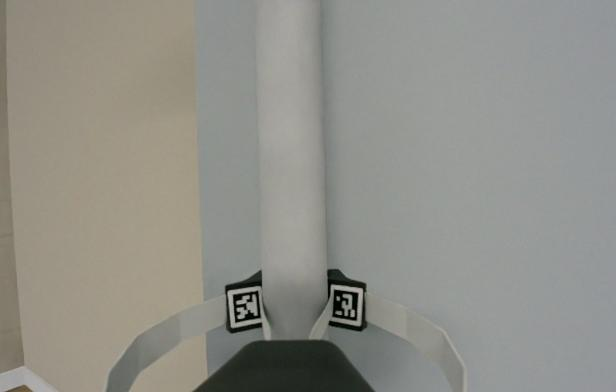

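Call:
{"method": "move", "body": {"blocking": false, "r2": {"base":{"translate_m":-0.152,"strafe_m":-0.216},"joints":{"wrist_yaw_rad":0.707},"pace":"slow","speeds":{"wrist_yaw_rad":0.09},"contact_limits":{"translate_m":0.8}}, "cameras": []}}

Call:
{"method": "wait", "body": {"seconds": 6, "cameras": ["r2_wrist_camera"]}}

Call:
{"method": "move", "body": {"blocking": false, "r2": {"base":{"translate_m":-0.092,"strafe_m":-0.249},"joints":{"wrist_yaw_rad":0.942},"pace":"slow","speeds":{"wrist_yaw_rad":0.09},"contact_limits":{"translate_m":0.8}}, "cameras": []}}

Call:
{"method": "wait", "body": {"seconds": 6, "cameras": ["r2_wrist_camera","r2_head_camera"]}}

Scene clock: 398.47 s.
move: r2 moving
r1: as last shown
r1.lidar_m: 2.68 1.15 0.87 0.83 0.91 0.80 0.76 0.82 1.23 1.92 2.04 2.98
r1.motor_effort: lift_m=+20(20) arm_m=-4(4) wheel_0=-3(4) wheel_1=-2(2) wheel_2=-1(2)
r1.servo_current: wrist_yaw_rad=59(59) wrist_pitch_rad=39(46) wrist_roll_rad=39(59) gripper_m=39(46)
r1.wrist_depth_mm: 136 138 - - - - - / 113 139 - - - - - / 118 139 229 - - - - / 137 162 - - - - - / - - - - - - - / - - 190 - 187 - - / 798 715 750 143 750 768 820
r2.base_odometry: x=-1.483 y=-3.185 heading=-2.066
r2.turned_by_wheels: +0.001
r2.turned_by_imu: +0.002
r2.base_tilt: forward=-0.6 right=+0.0
r2.lidar_m: 0.40 0.47 1.38 2.17 2.28 3.24 1.86 3.51 2.65 2.60 1.25 0.62
r2.base_status: translate_m moving; strafe_m moving
r2.joint_positions: lift_m=+0.760 arm_m=+0.000 wrist_yaw_rad=+0.515 wrist_pitch_rad=+0.006 wrist_roll_rad=+0.002 gripper_m=-0.023
r2.joint_status: wrist_yaw_rad moving
r2.measured_speeds: translate_m=-0.028 strafe_m=-0.040 rotate_rad=+0.000 lift_m=+0.000 arm_m=+0.000 wrist_yaw_rad=+0.087 wrist_pitch_rad=+0.000 wrist_roll_rad=+0.000
r2.motor_effort: lift_m=+16(16) arm_m=-4(4) wheel_0=+10(13) wheel_1=-11(13) wheel_2=+19(19)
r2.servo_current: wrist_yaw_rad=59(91) wrist_pitch_rad=46(52) wrist_roll_rad=39(52) gripper_m=117(117)
r2.contact_limits: translate_m 0.8
r2.hand_pose: x=+0.4649 y=+0.0661 z=+0.9367 quat_wxyz=(+0.967, +0.000, +0.003, +0.255) (m; r2's base frame)
r2.wrist_depth_mm: - - 246 163 235 228 222 / 1661 - 248 165 236 228 224 / 1708 - 250 165 236 229 224 / 1756 - 252 168 239 232 226 / - - 252 167 240 233 229 / 1756 - 183 168 182 234 230 / - - - - 243 234 230
pictures: none
No camera images: "cameras" was empty.

Scene clock: 401.87 s.
earlier move: r2 off_target
r1.base_odometry: x=+0.000 y=+0.000 heading=+1.399
r1.turned_by_wheels: +0.000
r1.turned_by_imu: +0.000
r1.base_tilt: forward=-1.6 right=+1.3
r1.lidar_m: 2.64 1.13 0.88 0.82 0.89 0.79 0.77 0.84 1.21 1.92 2.03 2.98
r1.base_status: not commanded
r1.joint_positions: lift_m=+0.127 arm_m=+0.000 wrist_yaw_rad=+3.089 wrist_pitch_rad=+0.002 wrist_roll_rad=+0.000 gripper_m=+0.056
r1.joint_status: not commanded
r1.measured_speeds: all 0
r1.motor_effort: lift_m=+20(20) arm_m=-4(4) wheel_0=-4(4) wheel_1=-2(3) wheel_2=-2(2)
r1.servo_current: wrist_yaw_rad=52(72) wrist_pitch_rad=46(52) wrist_roll_rad=46(72) gripper_m=33(46)
r1.hand_pose: x=-0.1125 y=+0.1024 z=+0.3046 quat_wxyz=(+0.026, -0.001, +0.000, +1.000) (m; r1's base frame)
r1.wrist_depth_mm: 136 139 - - - - - / 113 139 - - - - - / 118 139 228 - - - - / 137 161 - - - - - / - - - - - - - / - - 190 - 187 - - / 798 707 759 143 750 778 820
r2.base_odometry: x=-1.595 y=-2.961 heading=-2.064
r2.turned_by_wheels: +0.002
r2.turned_by_imu: +0.022
r2.base_tilt: forward=-0.7 right=+0.0
r2.lidar_m: 0.48 0.39 1.60 2.36 2.53 3.65 1.73 3.17 2.42 2.38 1.38 0.73
r2.base_status: done
r2.joint_positions: lift_m=+0.760 arm_m=+0.000 wrist_yaw_rad=+0.733 wrist_pitch_rad=+0.006 wrist_roll_rad=+0.002 gripper_m=-0.024
r2.joint_status: wrist_yaw_rad off_target (ended at +0.731, target +0.707)
r2.measured_speeds: all 0
r2.on_its_own: wrist_yaw_rad is at rest, and its servo_current (169 mA) is outside its rest range (0 to 104 mA)
r2.motor_effort: lift_m=+16(16) arm_m=-4(4) wheel_0=+27(31) wheel_1=-1(13) wheel_2=+16(21)
r2.servo_current: wrist_yaw_rad=169(176) wrist_pitch_rad=52(52) wrist_roll_rad=46(65) gripper_m=104(124)
r2.contact_limits: translate_m 0.8
r2.hand_pose: x=+0.4437 y=+0.1280 z=+0.9367 quat_wxyz=(+0.934, +0.000, +0.003, +0.358) (m; r2's base frame)
r2.wrist_depth_mm: - - 249 232 227 218 211 / - - 251 235 229 220 212 / - - 252 236 232 222 214 / - - 253 238 231 222 216 / - - 256 204 235 224 218 / - - 179 177 232 225 218 / 1863 1863 260 - 154 224 220
wait: 3.40 of 6 s (r2 has come to rest)
pictures: r2_wrist_camera
Images, in order (width x height): r2_wrist_camera 616x392.

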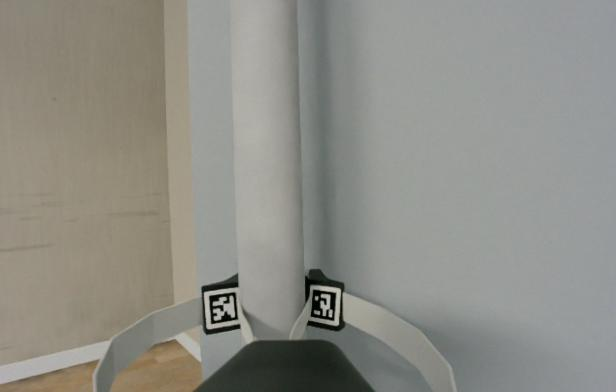

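Scene clock: 402.37 s.
move: r2 moving
r1: as last shown
r1.lidar_m: 2.66 1.13 0.87 0.83 0.90 0.79 0.78 0.83 1.26 1.92 2.04 2.96
r1.motor_effort: lift_m=+20(20) arm_m=-4(4) wheel_0=-3(4) wheel_1=-2(2) wheel_2=-2(2)
r1.servo_current: wrist_yaw_rad=46(59) wrist_pitch_rad=39(46) wrist_roll_rad=46(59) gripper_m=46(46)
r1.wrist_depth_mm: 136 138 - - - - - / 113 139 - - - - - / 118 139 229 - - - - / 137 162 - - - - - / - - - - - - - / - - 190 - 188 - - / 788 707 750 143 750 778 820
r2.base_odometry: x=-1.603 y=-2.951 heading=-2.061
r2.turned_by_wheels: +0.003
r2.turned_by_imu: +0.027
r2.base_tilt: forward=-0.6 right=+0.0
r2.lidar_m: 0.49 0.36 1.64 2.36 2.55 1.78 1.74 3.09 2.43 2.36 1.38 0.70
r2.base_status: translate_m moving; strafe_m moving
r2.joint_positions: lift_m=+0.760 arm_m=+0.000 wrist_yaw_rad=+0.766 wrist_pitch_rad=+0.006 wrist_roll_rad=+0.002 gripper_m=-0.024
r2.joint_status: wrist_yaw_rad moving
r2.measured_speeds: translate_m=-0.013 strafe_m=-0.049 rotate_rad=+0.007 lift_m=+0.000 arm_m=+0.000 wrist_yaw_rad=+0.084 wrist_pitch_rad=+0.000 wrist_roll_rad=+0.000
r2.motor_effort: lift_m=+16(16) arm_m=-4(4) wheel_0=+27(30) wheel_1=-6(6) wheel_2=+17(19)
r2.servo_current: wrist_yaw_rad=143(195) wrist_pitch_rad=46(52) wrist_roll_rad=46(65) gripper_m=104(111)
r2.contact_limits: translate_m 0.8
r2.hand_pose: x=+0.4393 y=+0.1369 z=+0.9367 quat_wxyz=(+0.928, +0.000, +0.003, +0.374) (m; r2's base frame)
r2.wrist_depth_mm: - - 253 231 225 214 206 / - - 256 165 228 216 207 / - - 258 175 229 218 209 / - - 258 173 230 218 211 / - - 260 173 231 220 213 / - - 183 167 227 220 213 / 1808 - 1756 - 233 220 214
pictures: none
No camera images: "cameras" was empty.

Scene clock: 406.03 s.
earlier move: r2 done
r1.base_odometry: x=+0.000 y=+0.000 heading=+1.399
r1.turned_by_wheels: +0.000
r1.turned_by_imu: +0.000
r1.base_tilt: forward=-1.6 right=+1.2
r1.lidar_m: 2.66 1.16 0.87 0.84 0.90 0.80 0.77 0.84 1.23 1.93 2.04 2.99
r1.base_status: not commanded
r1.joint_positions: lift_m=+0.127 arm_m=+0.000 wrist_yaw_rad=+3.089 wrist_pitch_rad=+0.002 wrist_roll_rad=+0.000 gripper_m=+0.056
r1.joint_status: not commanded
r1.measured_speeds: all 0
r1.motor_effort: lift_m=+20(20) arm_m=-4(4) wheel_0=-4(4) wheel_1=-2(3) wheel_2=-1(2)
r1.servo_current: wrist_yaw_rad=52(72) wrist_pitch_rad=33(46) wrist_roll_rad=33(65) gripper_m=46(46)
r1.hand_pose: x=-0.1125 y=+0.1024 z=+0.3046 quat_wxyz=(+0.026, -0.001, +0.000, +1.000) (m; r1's base frame)
r1.wrist_depth_mm: 136 138 - - - - - / 113 139 - - - - - / 118 140 229 - - - - / 137 162 - - - - - / - - - - - - - / - - 190 - 187 - - / 798 707 759 143 741 778 820
r2.base_odometry: x=-1.771 y=-2.763 heading=-2.062
r2.turned_by_wheels: -0.001
r2.turned_by_imu: +0.496
r2.base_tilt: forward=-0.7 right=+0.0
r2.lidar_m: 0.43 0.37 2.55 2.76 1.97 1.90 2.88 2.22 2.19 1.19 0.72 0.46
r2.base_status: done
r2.joint_positions: lift_m=+0.760 arm_m=+0.000 wrist_yaw_rad=+0.957 wrist_pitch_rad=+0.006 wrist_roll_rad=+0.002 gripper_m=-0.024
r2.joint_status: all done
r2.measured_speeds: translate_m=-0.001 strafe_m=+0.000 rotate_rad=-0.002 lift_m=+0.000 arm_m=+0.000 wrist_yaw_rad=+0.000 wrist_pitch_rad=+0.000 wrist_roll_rad=+0.000
r2.motor_effort: lift_m=+16(16) arm_m=-4(4) wheel_0=+14(30) wheel_1=-6(9) wheel_2=+12(23)
r2.servo_current: wrist_yaw_rad=78(195) wrist_pitch_rad=46(52) wrist_roll_rad=46(65) gripper_m=104(111)
r2.contact_limits: translate_m 0.8
r2.hand_pose: x=+0.4085 y=+0.1854 z=+0.9367 quat_wxyz=(+0.888, +0.000, +0.003, +0.460) (m; r2's base frame)
r2.wrist_depth_mm: - - - 164 208 173 - / - - - 165 210 170 - / - - - 166 218 176 - / - - - 168 214 173 - / - - - 167 216 174 156 / - - 187 167 183 175 156 / - - - - 211 166 -
wait: 3.67 of 6 s (r2 has come to rest)
pictures: r2_head_camera, r2_wrist_camera
Images, in order (width x height): r2_head_camera 420x560, r2_wrist_camera 616x392.

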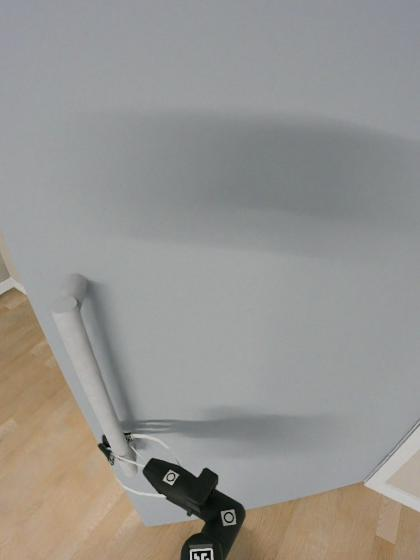

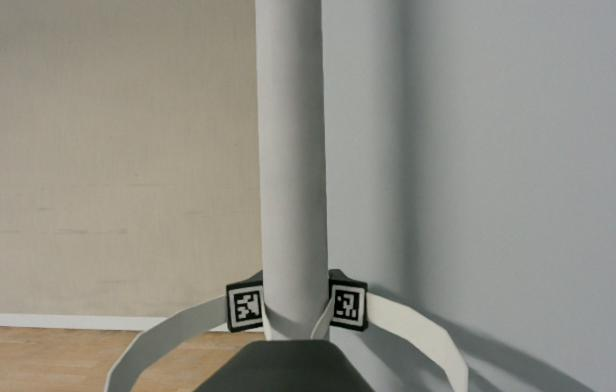

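Call:
{"method": "move", "body": {"blocking": false, "r2": {"base":{"translate_m":-0.141,"strafe_m":-0.117},"pace":"slow","contact_limits":{"translate_m":0.8}}, "cameras": []}}

Call:
{"method": "wait", "body": {"seconds": 6, "cameras": ["r2_wrist_camera","r2_head_camera","r2_head_left_camera"]}}

Scene clock: 419.03 s.
move: r2 moving
r1: as last shown
r1.base_tilt: forward=-1.6 right=+1.3
r1.lidar_m: 2.64 1.15 0.86 0.83 0.87 0.79 0.76 0.84 1.22 1.93 2.03 2.97
r1.motor_effort: lift_m=+20(20) arm_m=-4(4) wheel_0=-4(4) wheel_1=-2(2) wheel_2=-1(2)
r1.servo_current: wrist_yaw_rad=46(59) wrist_pitch_rad=46(46) wrist_roll_rad=46(59) gripper_m=39(46)
r1.wrist_depth_mm: 136 138 - - - - - / 113 139 - - - - - / 118 140 228 - - - - / 137 162 - - - - - / - - - - - - - / - - 190 - 187 - - / 788 707 759 143 759 788 820
r2.base_odometry: x=-1.774 y=-2.750 heading=-2.060
r2.turned_by_wheels: +0.002
r2.turned_by_imu: +0.021
r2.base_tilt: forward=-0.6 right=+0.0
r2.lidar_m: 0.43 0.38 2.56 2.77 1.95 1.91 2.83 2.22 2.17 1.12 0.69 0.45
r2.base_status: translate_m moving; strafe_m moving
r2.joint_positions: lift_m=+0.760 arm_m=+0.000 wrist_yaw_rad=+0.957 wrist_pitch_rad=+0.006 wrist_roll_rad=+0.002 gripper_m=-0.024
r2.joint_status: not commanded
r2.measured_speeds: translate_m=-0.041 strafe_m=-0.034 rotate_rad=-0.002 lift_m=+0.000 arm_m=+0.000 wrist_yaw_rad=+0.000 wrist_pitch_rad=+0.000 wrist_roll_rad=+0.000
r2.motor_effort: lift_m=+16(16) arm_m=-3(4) wheel_0=+17(21) wheel_1=-10(13) wheel_2=+19(20)
r2.servo_current: wrist_yaw_rad=85(91) wrist_pitch_rad=39(46) wrist_roll_rad=39(59) gripper_m=111(117)
r2.contact_limits: translate_m 0.8
r2.hand_pose: x=+0.4085 y=+0.1854 z=+0.9367 quat_wxyz=(+0.888, +0.000, +0.003, +0.460) (m; r2's base frame)
r2.wrist_depth_mm: - - - 164 208 172 - / - - - 165 210 169 - / - - - 165 219 176 - / - - - 168 215 173 - / - - - 167 216 174 155 / - - 186 171 182 175 155 / - - - - 211 161 -
pictures: none
No camera images: "cameras" was empty.

Scene clock: 421.77 s.
earlier move: r2 done
r1.base_odometry: x=+0.000 y=+0.000 heading=+1.399
r1.turned_by_wheels: +0.000
r1.turned_by_imu: +0.000
r1.base_tilt: forward=-1.6 right=+1.3
r1.lidar_m: 2.65 1.16 0.86 0.84 0.89 0.80 0.76 0.84 1.21 1.93 2.04 2.96
r1.base_status: not commanded
r1.joint_positions: lift_m=+0.127 arm_m=+0.000 wrist_yaw_rad=+3.089 wrist_pitch_rad=+0.002 wrist_roll_rad=+0.000 gripper_m=+0.056
r1.joint_status: not commanded
r1.measured_speeds: all 0
r1.motor_effort: lift_m=+20(20) arm_m=-4(4) wheel_0=-4(4) wheel_1=-2(2) wheel_2=-1(2)
r1.servo_current: wrist_yaw_rad=65(65) wrist_pitch_rad=46(52) wrist_roll_rad=46(65) gripper_m=39(46)
r1.hand_pose: x=-0.1125 y=+0.1024 z=+0.3046 quat_wxyz=(+0.026, -0.001, +0.000, +1.000) (m; r1's base frame)
r1.wrist_depth_mm: 136 138 - - - - - / 113 139 - - - - - / 117 140 229 - - - - / 137 161 - - - - - / - - - - - - - / - - 190 - 188 - - / 788 707 759 143 750 788 820
r2.base_odometry: x=-1.808 y=-2.584 heading=-2.061
r2.turned_by_wheels: -0.001
r2.turned_by_imu: +0.273
r2.base_tilt: forward=-0.6 right=+0.0
r2.lidar_m: 0.41 0.38 2.72 3.35 1.96 3.52 2.28 2.05 1.40 0.89 0.56 0.43
r2.base_status: done
r2.joint_positions: lift_m=+0.760 arm_m=+0.000 wrist_yaw_rad=+0.957 wrist_pitch_rad=+0.005 wrist_roll_rad=+0.002 gripper_m=-0.024
r2.joint_status: not commanded
r2.measured_speeds: all 0
r2.motor_effort: lift_m=+16(16) arm_m=-4(4) wheel_0=+11(24) wheel_1=-4(14) wheel_2=+14(27)
r2.servo_current: wrist_yaw_rad=85(104) wrist_pitch_rad=46(52) wrist_roll_rad=33(59) gripper_m=111(117)
r2.contact_limits: translate_m 0.8
r2.hand_pose: x=+0.4085 y=+0.1854 z=+0.9370 quat_wxyz=(+0.888, +0.000, +0.003, +0.460) (m; r2's base frame)
r2.wrist_depth_mm: - - - 164 211 158 - / - - - 167 212 160 - / - - - 165 215 161 141 / - - - 168 216 163 142 / - - - 167 229 164 - / - - 187 168 181 165 - / - 1863 - - 211 154 -
wait: 2.73 of 6 s (r2 has come to rest)
pictures: r2_head_camera, r2_head_left_camera, r2_wrist_camera
Images, in order (width x height): r2_head_camera 420x560, r2_head_left_camera 420x672, r2_wrist_camera 616x392.

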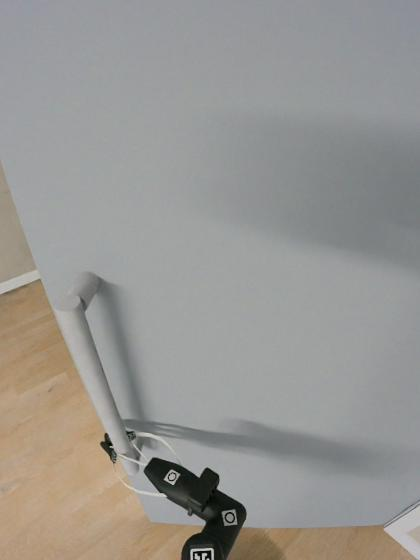

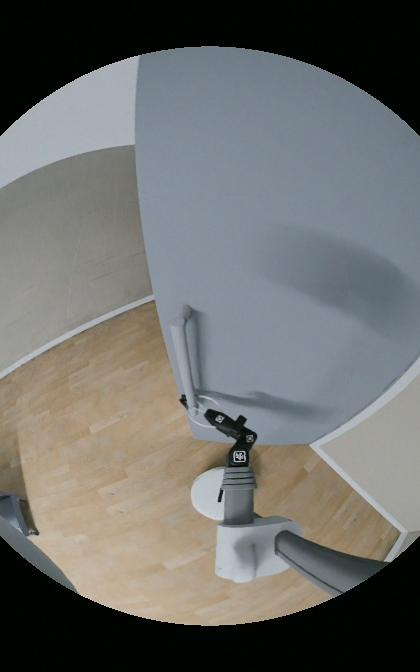

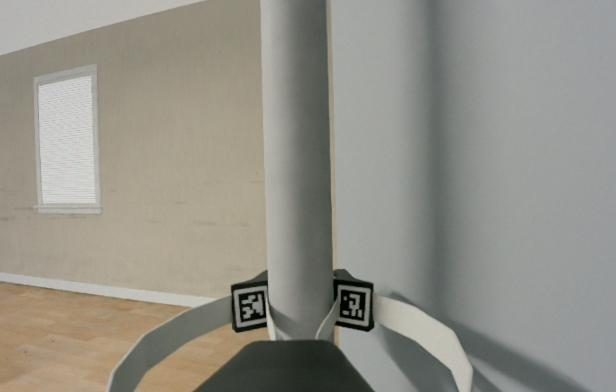

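Call:
{"method": "move", "body": {"blocking": false, "r2": {"base":{"translate_m":-0.065,"strafe_m":0.165},"joints":{"wrist_yaw_rad":0.35},"pace":"slow","speeds":{"wrist_yaw_rad":0.3},"contact_limits":{"translate_m":0.8}}, "cameras": []}}

Call:
{"method": "wait", "body": {"seconds": 6, "cameras": ["r2_wrist_camera","r2_head_camera"]}}

Scene clock: 432.80 s.
move: r2 moving
r1: as last shown
r1.lidar_m: 2.67 1.13 0.86 0.83 0.92 0.80 0.77 0.82 1.22 1.91 2.05 2.96
r1.servo_current: wrist_yaw_rad=59(72) wrist_pitch_rad=46(46) wrist_roll_rad=59(59) gripper_m=39(52)
r1.wrist_depth_mm: 136 139 - - - - - / 113 139 - - - - - / 118 140 229 - - - - / 137 162 - - - - - / - - - - - - - / - - 190 - 187 - - / 798 715 759 143 732 778 809
r2.base_odometry: x=-1.795 y=-2.585 heading=-2.058
r2.turned_by_wheels: +0.003
r2.turned_by_imu: +0.008
r2.base_tilt: forward=-0.7 right=+0.0
r2.lidar_m: 0.42 0.39 2.71 3.38 1.95 3.48 2.28 2.07 1.38 0.92 0.57 0.43
r2.base_status: translate_m moving; strafe_m moving
r2.joint_positions: lift_m=+0.760 arm_m=+0.000 wrist_yaw_rad=+0.856 wrist_pitch_rad=+0.005 wrist_roll_rad=+0.002 gripper_m=-0.024
r2.joint_status: wrist_yaw_rad moving
r2.measured_speeds: translate_m=-0.019 strafe_m=+0.047 rotate_rad=+0.000 lift_m=+0.000 arm_m=+0.000 wrist_yaw_rad=-0.288 wrist_pitch_rad=+0.000 wrist_roll_rad=+0.000
r2.motor_effort: lift_m=+16(16) arm_m=-4(4) wheel_0=+6(11) wheel_1=+3(6) wheel_2=+21(21)
r2.servo_current: wrist_yaw_rad=462(462) wrist_pitch_rad=46(52) wrist_roll_rad=39(52) gripper_m=111(111)
r2.contact_limits: translate_m 0.8
r2.hand_pose: x=+0.4259 y=+0.1606 z=+0.9370 quat_wxyz=(+0.910, +0.000, +0.003, +0.415) (m; r2's base frame)
r2.wrist_depth_mm: - - - 163 206 165 - / - - - 166 208 161 - / - - - 167 211 163 143 / - - - 168 213 169 144 / - - - 168 214 165 - / - - 187 173 183 166 - / - - - - 209 151 -
pictures: none
No camera images: "cameras" was empty.

Scene clock: 435.33 s.
earlier move: r2 done
r1.base_odometry: x=+0.000 y=+0.000 heading=+1.399
r1.turned_by_wheels: +0.000
r1.turned_by_imu: +0.000
r1.base_tilt: forward=-1.6 right=+1.3
r1.lidar_m: 2.66 1.15 0.85 0.84 0.88 0.81 0.76 0.83 1.25 1.94 2.02 2.97
r1.base_status: not commanded
r1.joint_positions: lift_m=+0.127 arm_m=+0.000 wrist_yaw_rad=+3.089 wrist_pitch_rad=+0.002 wrist_roll_rad=+0.000 gripper_m=+0.056
r1.joint_status: not commanded
r1.measured_speeds: all 0
r1.motor_effort: lift_m=+20(20) arm_m=-4(4) wheel_0=-3(4) wheel_1=-2(3) wheel_2=-2(2)
r1.servo_current: wrist_yaw_rad=65(78) wrist_pitch_rad=33(46) wrist_roll_rad=39(72) gripper_m=39(52)
r1.hand_pose: x=-0.1125 y=+0.1024 z=+0.3046 quat_wxyz=(+0.026, -0.001, +0.000, +1.000) (m; r1's base frame)
r1.wrist_depth_mm: 137 138 - - - - - / 113 139 - - - - - / 118 140 229 - - - - / 137 162 - - - - - / - - - - - - - / - - 190 - 187 - - / 788 707 750 143 741 778 798
r2.base_odometry: x=-1.632 y=-2.604 heading=-2.061
r2.turned_by_wheels: -0.003
r2.turned_by_imu: +0.010
r2.base_tilt: forward=-0.7 right=+0.1
r2.lidar_m: 0.38 2.62 2.65 3.36 1.77 3.49 2.34 2.11 1.65 1.08 0.65 0.49
r2.base_status: done
r2.joint_positions: lift_m=+0.760 arm_m=+0.000 wrist_yaw_rad=+0.345 wrist_pitch_rad=+0.005 wrist_roll_rad=+0.001 gripper_m=-0.024
r2.joint_status: all done
r2.measured_speeds: all 0
r2.motor_effort: lift_m=+16(16) arm_m=-4(4) wheel_0=-15(16) wheel_1=+1(6) wheel_2=+8(23)
r2.servo_current: wrist_yaw_rad=52(462) wrist_pitch_rad=46(52) wrist_roll_rad=46(59) gripper_m=104(111)
r2.contact_limits: translate_m 0.8
r2.hand_pose: x=+0.4719 y=+0.0151 z=+0.9370 quat_wxyz=(+0.985, +0.000, +0.003, +0.171) (m; r2's base frame)
r2.wrist_depth_mm: - - - 167 223 202 188 / - - - 163 224 202 188 / - - - 164 225 205 190 / - - - 165 224 206 191 / - - - 167 228 206 - / - - - 167 180 204 193 / - 1921 - - 227 200 194
wait: 2.53 of 6 s (r2 has come to rest)
pictures: r2_head_camera, r2_wrist_camera
Images, in order (width x height): r2_head_camera 420x560, r2_wrist_camera 616x392.

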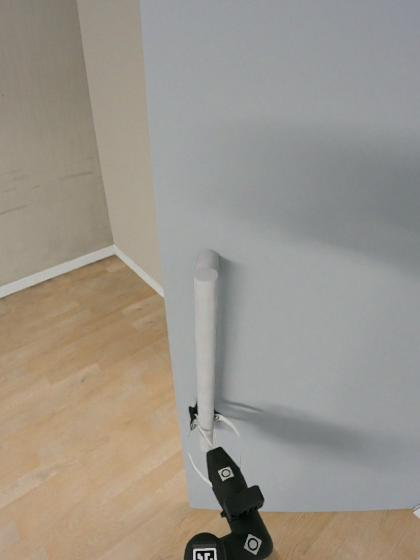

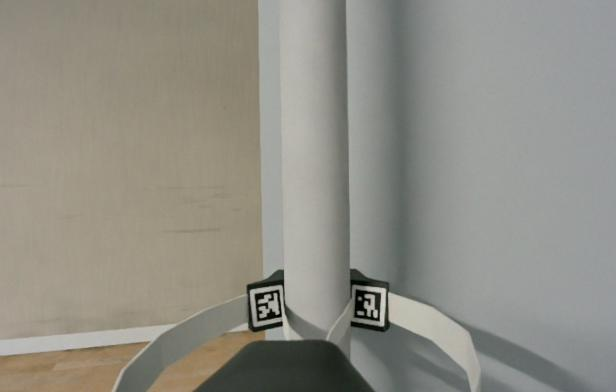

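Call:
{"method": "move", "body": {"blocking": false, "r2": {"base":{"translate_m":-0.2155,"strafe_m":-0.095},"joints":{"wrist_yaw_rad":0.524},"pace":"slow","speeds":{"wrist_yaw_rad":0.08},"contact_limits":{"translate_m":0.8}}, "cameras": []}}

Call:
{"method": "wait", "body": {"seconds": 6, "cameras": ["r2_wrist_camera","r2_head_camera"]}}

Scene clock: 445.30 s.
move: r2 moving
r1: as last shown
r1.base_tilt: forward=-1.5 right=+1.3
r1.lidar_m: 2.66 1.15 0.87 0.83 0.91 0.80 0.78 0.84 1.25 1.91 2.05 2.99
r1.servo_current: wrist_yaw_rad=59(72) wrist_pitch_rad=39(46) wrist_roll_rad=52(65) gripper_m=39(46)
r1.wrist_depth_mm: 136 138 - - - - - / 113 139 - - - - - / 118 140 229 - - - - / 137 161 - - - - - / - - - - - - - / - - 190 - 187 - - / 778 707 750 143 750 778 809
r2.base_odometry: x=-1.631 y=-2.590 heading=-2.062
r2.turned_by_wheels: -0.001
r2.turned_by_imu: -0.001
r2.base_tilt: forward=-0.6 right=+0.1
r2.lidar_m: 0.39 2.63 2.68 3.38 1.77 3.47 2.31 2.11 1.66 1.11 0.64 0.49
r2.base_status: translate_m moving; strafe_m moving
r2.joint_positions: lift_m=+0.760 arm_m=+0.000 wrist_yaw_rad=+0.363 wrist_pitch_rad=+0.005 wrist_roll_rad=+0.001 gripper_m=-0.024
r2.joint_status: wrist_yaw_rad moving
r2.measured_speeds: translate_m=-0.049 strafe_m=-0.022 rotate_rad=+0.001 lift_m=+0.000 arm_m=+0.000 wrist_yaw_rad=+0.077 wrist_pitch_rad=+0.000 wrist_roll_rad=+0.000
r2.motor_effort: lift_m=+16(16) arm_m=-4(4) wheel_0=-17(18) wheel_1=-12(13) wheel_2=+12(13)
r2.servo_current: wrist_yaw_rad=156(156) wrist_pitch_rad=52(52) wrist_roll_rad=46(52) gripper_m=98(104)
r2.contact_limits: translate_m 0.8
r2.hand_pose: x=+0.4716 y=+0.0206 z=+0.9370 quat_wxyz=(+0.984, +0.000, +0.003, +0.180) (m; r2's base frame)
r2.wrist_depth_mm: - - - 163 222 201 187 / - - - 164 227 202 189 / - - - 165 226 204 190 / - - - 165 224 205 190 / - - - 167 229 207 - / - - - 167 181 204 192 / - 1983 - - 228 202 194
pictures: none
No camera images: "cameras" was empty.

Scene clock: 448.37 s.
earlier move: r2 done
r1.base_odometry: x=+0.000 y=+0.000 heading=+1.399
r1.turned_by_wheels: +0.000
r1.turned_by_imu: +0.000
r1.base_tilt: forward=-1.6 right=+1.3
r1.lidar_m: 2.64 1.13 0.86 0.84 0.89 0.78 0.75 0.83 1.24 1.93 2.05 2.95
r1.base_status: not commanded
r1.joint_positions: lift_m=+0.127 arm_m=+0.000 wrist_yaw_rad=+3.089 wrist_pitch_rad=+0.002 wrist_roll_rad=+0.000 gripper_m=+0.056
r1.joint_status: not commanded
r1.measured_speeds: all 0
r1.motor_effort: lift_m=+20(20) arm_m=-4(4) wheel_0=-4(4) wheel_1=-3(3) wheel_2=-2(2)
r1.servo_current: wrist_yaw_rad=59(72) wrist_pitch_rad=39(46) wrist_roll_rad=59(65) gripper_m=39(52)
r1.hand_pose: x=-0.1125 y=+0.1024 z=+0.3046 quat_wxyz=(+0.026, -0.001, +0.000, +1.000) (m; r1's base frame)
r1.wrist_depth_mm: 136 138 - - - - - / 113 139 - - - - - / 118 140 229 - - - - / 137 162 - - - - - / - - - - - - - / - - 190 - 187 - - / 798 707 759 143 741 788 820
r2.base_odometry: x=-1.614 y=-2.370 heading=-2.060
r2.turned_by_wheels: +0.002
r2.turned_by_imu: +0.003
r2.base_tilt: forward=-0.6 right=+0.0
r2.lidar_m: 0.38 0.51 2.88 1.88 1.77 3.15 2.07 1.88 1.68 1.13 0.83 0.54
r2.base_status: done
r2.joint_positions: lift_m=+0.760 arm_m=+0.000 wrist_yaw_rad=+0.534 wrist_pitch_rad=+0.005 wrist_roll_rad=+0.001 gripper_m=-0.024
r2.joint_status: all done
r2.measured_speeds: all 0
r2.motor_effort: lift_m=+16(16) arm_m=-4(5) wheel_0=+4(18) wheel_1=-6(14) wheel_2=+16(17)
r2.servo_current: wrist_yaw_rad=65(156) wrist_pitch_rad=39(52) wrist_roll_rad=46(65) gripper_m=98(111)
r2.contact_limits: translate_m 0.8
r2.hand_pose: x=+0.4637 y=+0.0714 z=+0.9370 quat_wxyz=(+0.965, +0.000, +0.003, +0.264) (m; r2's base frame)
r2.wrist_depth_mm: - - - 164 219 200 185 / - - - 165 221 200 186 / - - - 165 222 201 187 / - - - 167 224 202 189 / - - - 167 225 203 187 / - - 187 170 181 204 190 / - - - - 225 199 190
wait: 3.07 of 6 s (r2 has come to rest)
pictures: r2_head_camera, r2_wrist_camera
Images, in order (width x height): r2_head_camera 420x560, r2_wrist_camera 616x392.

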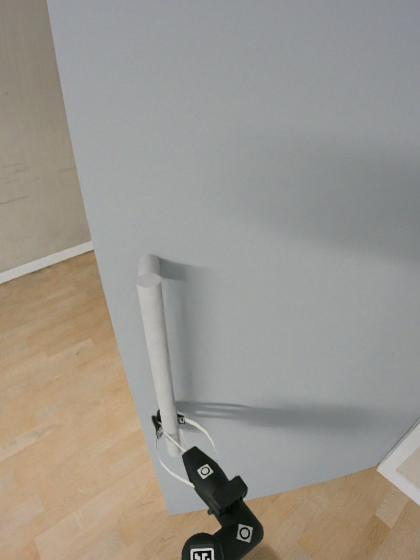

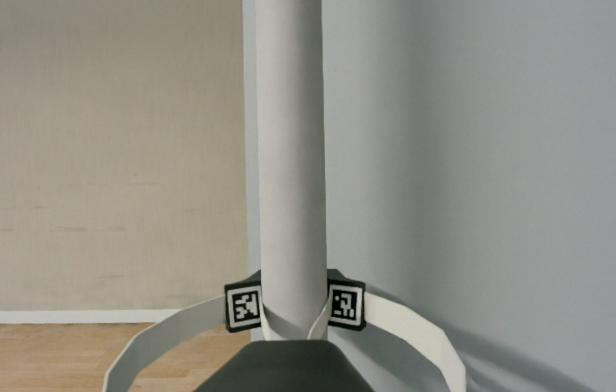

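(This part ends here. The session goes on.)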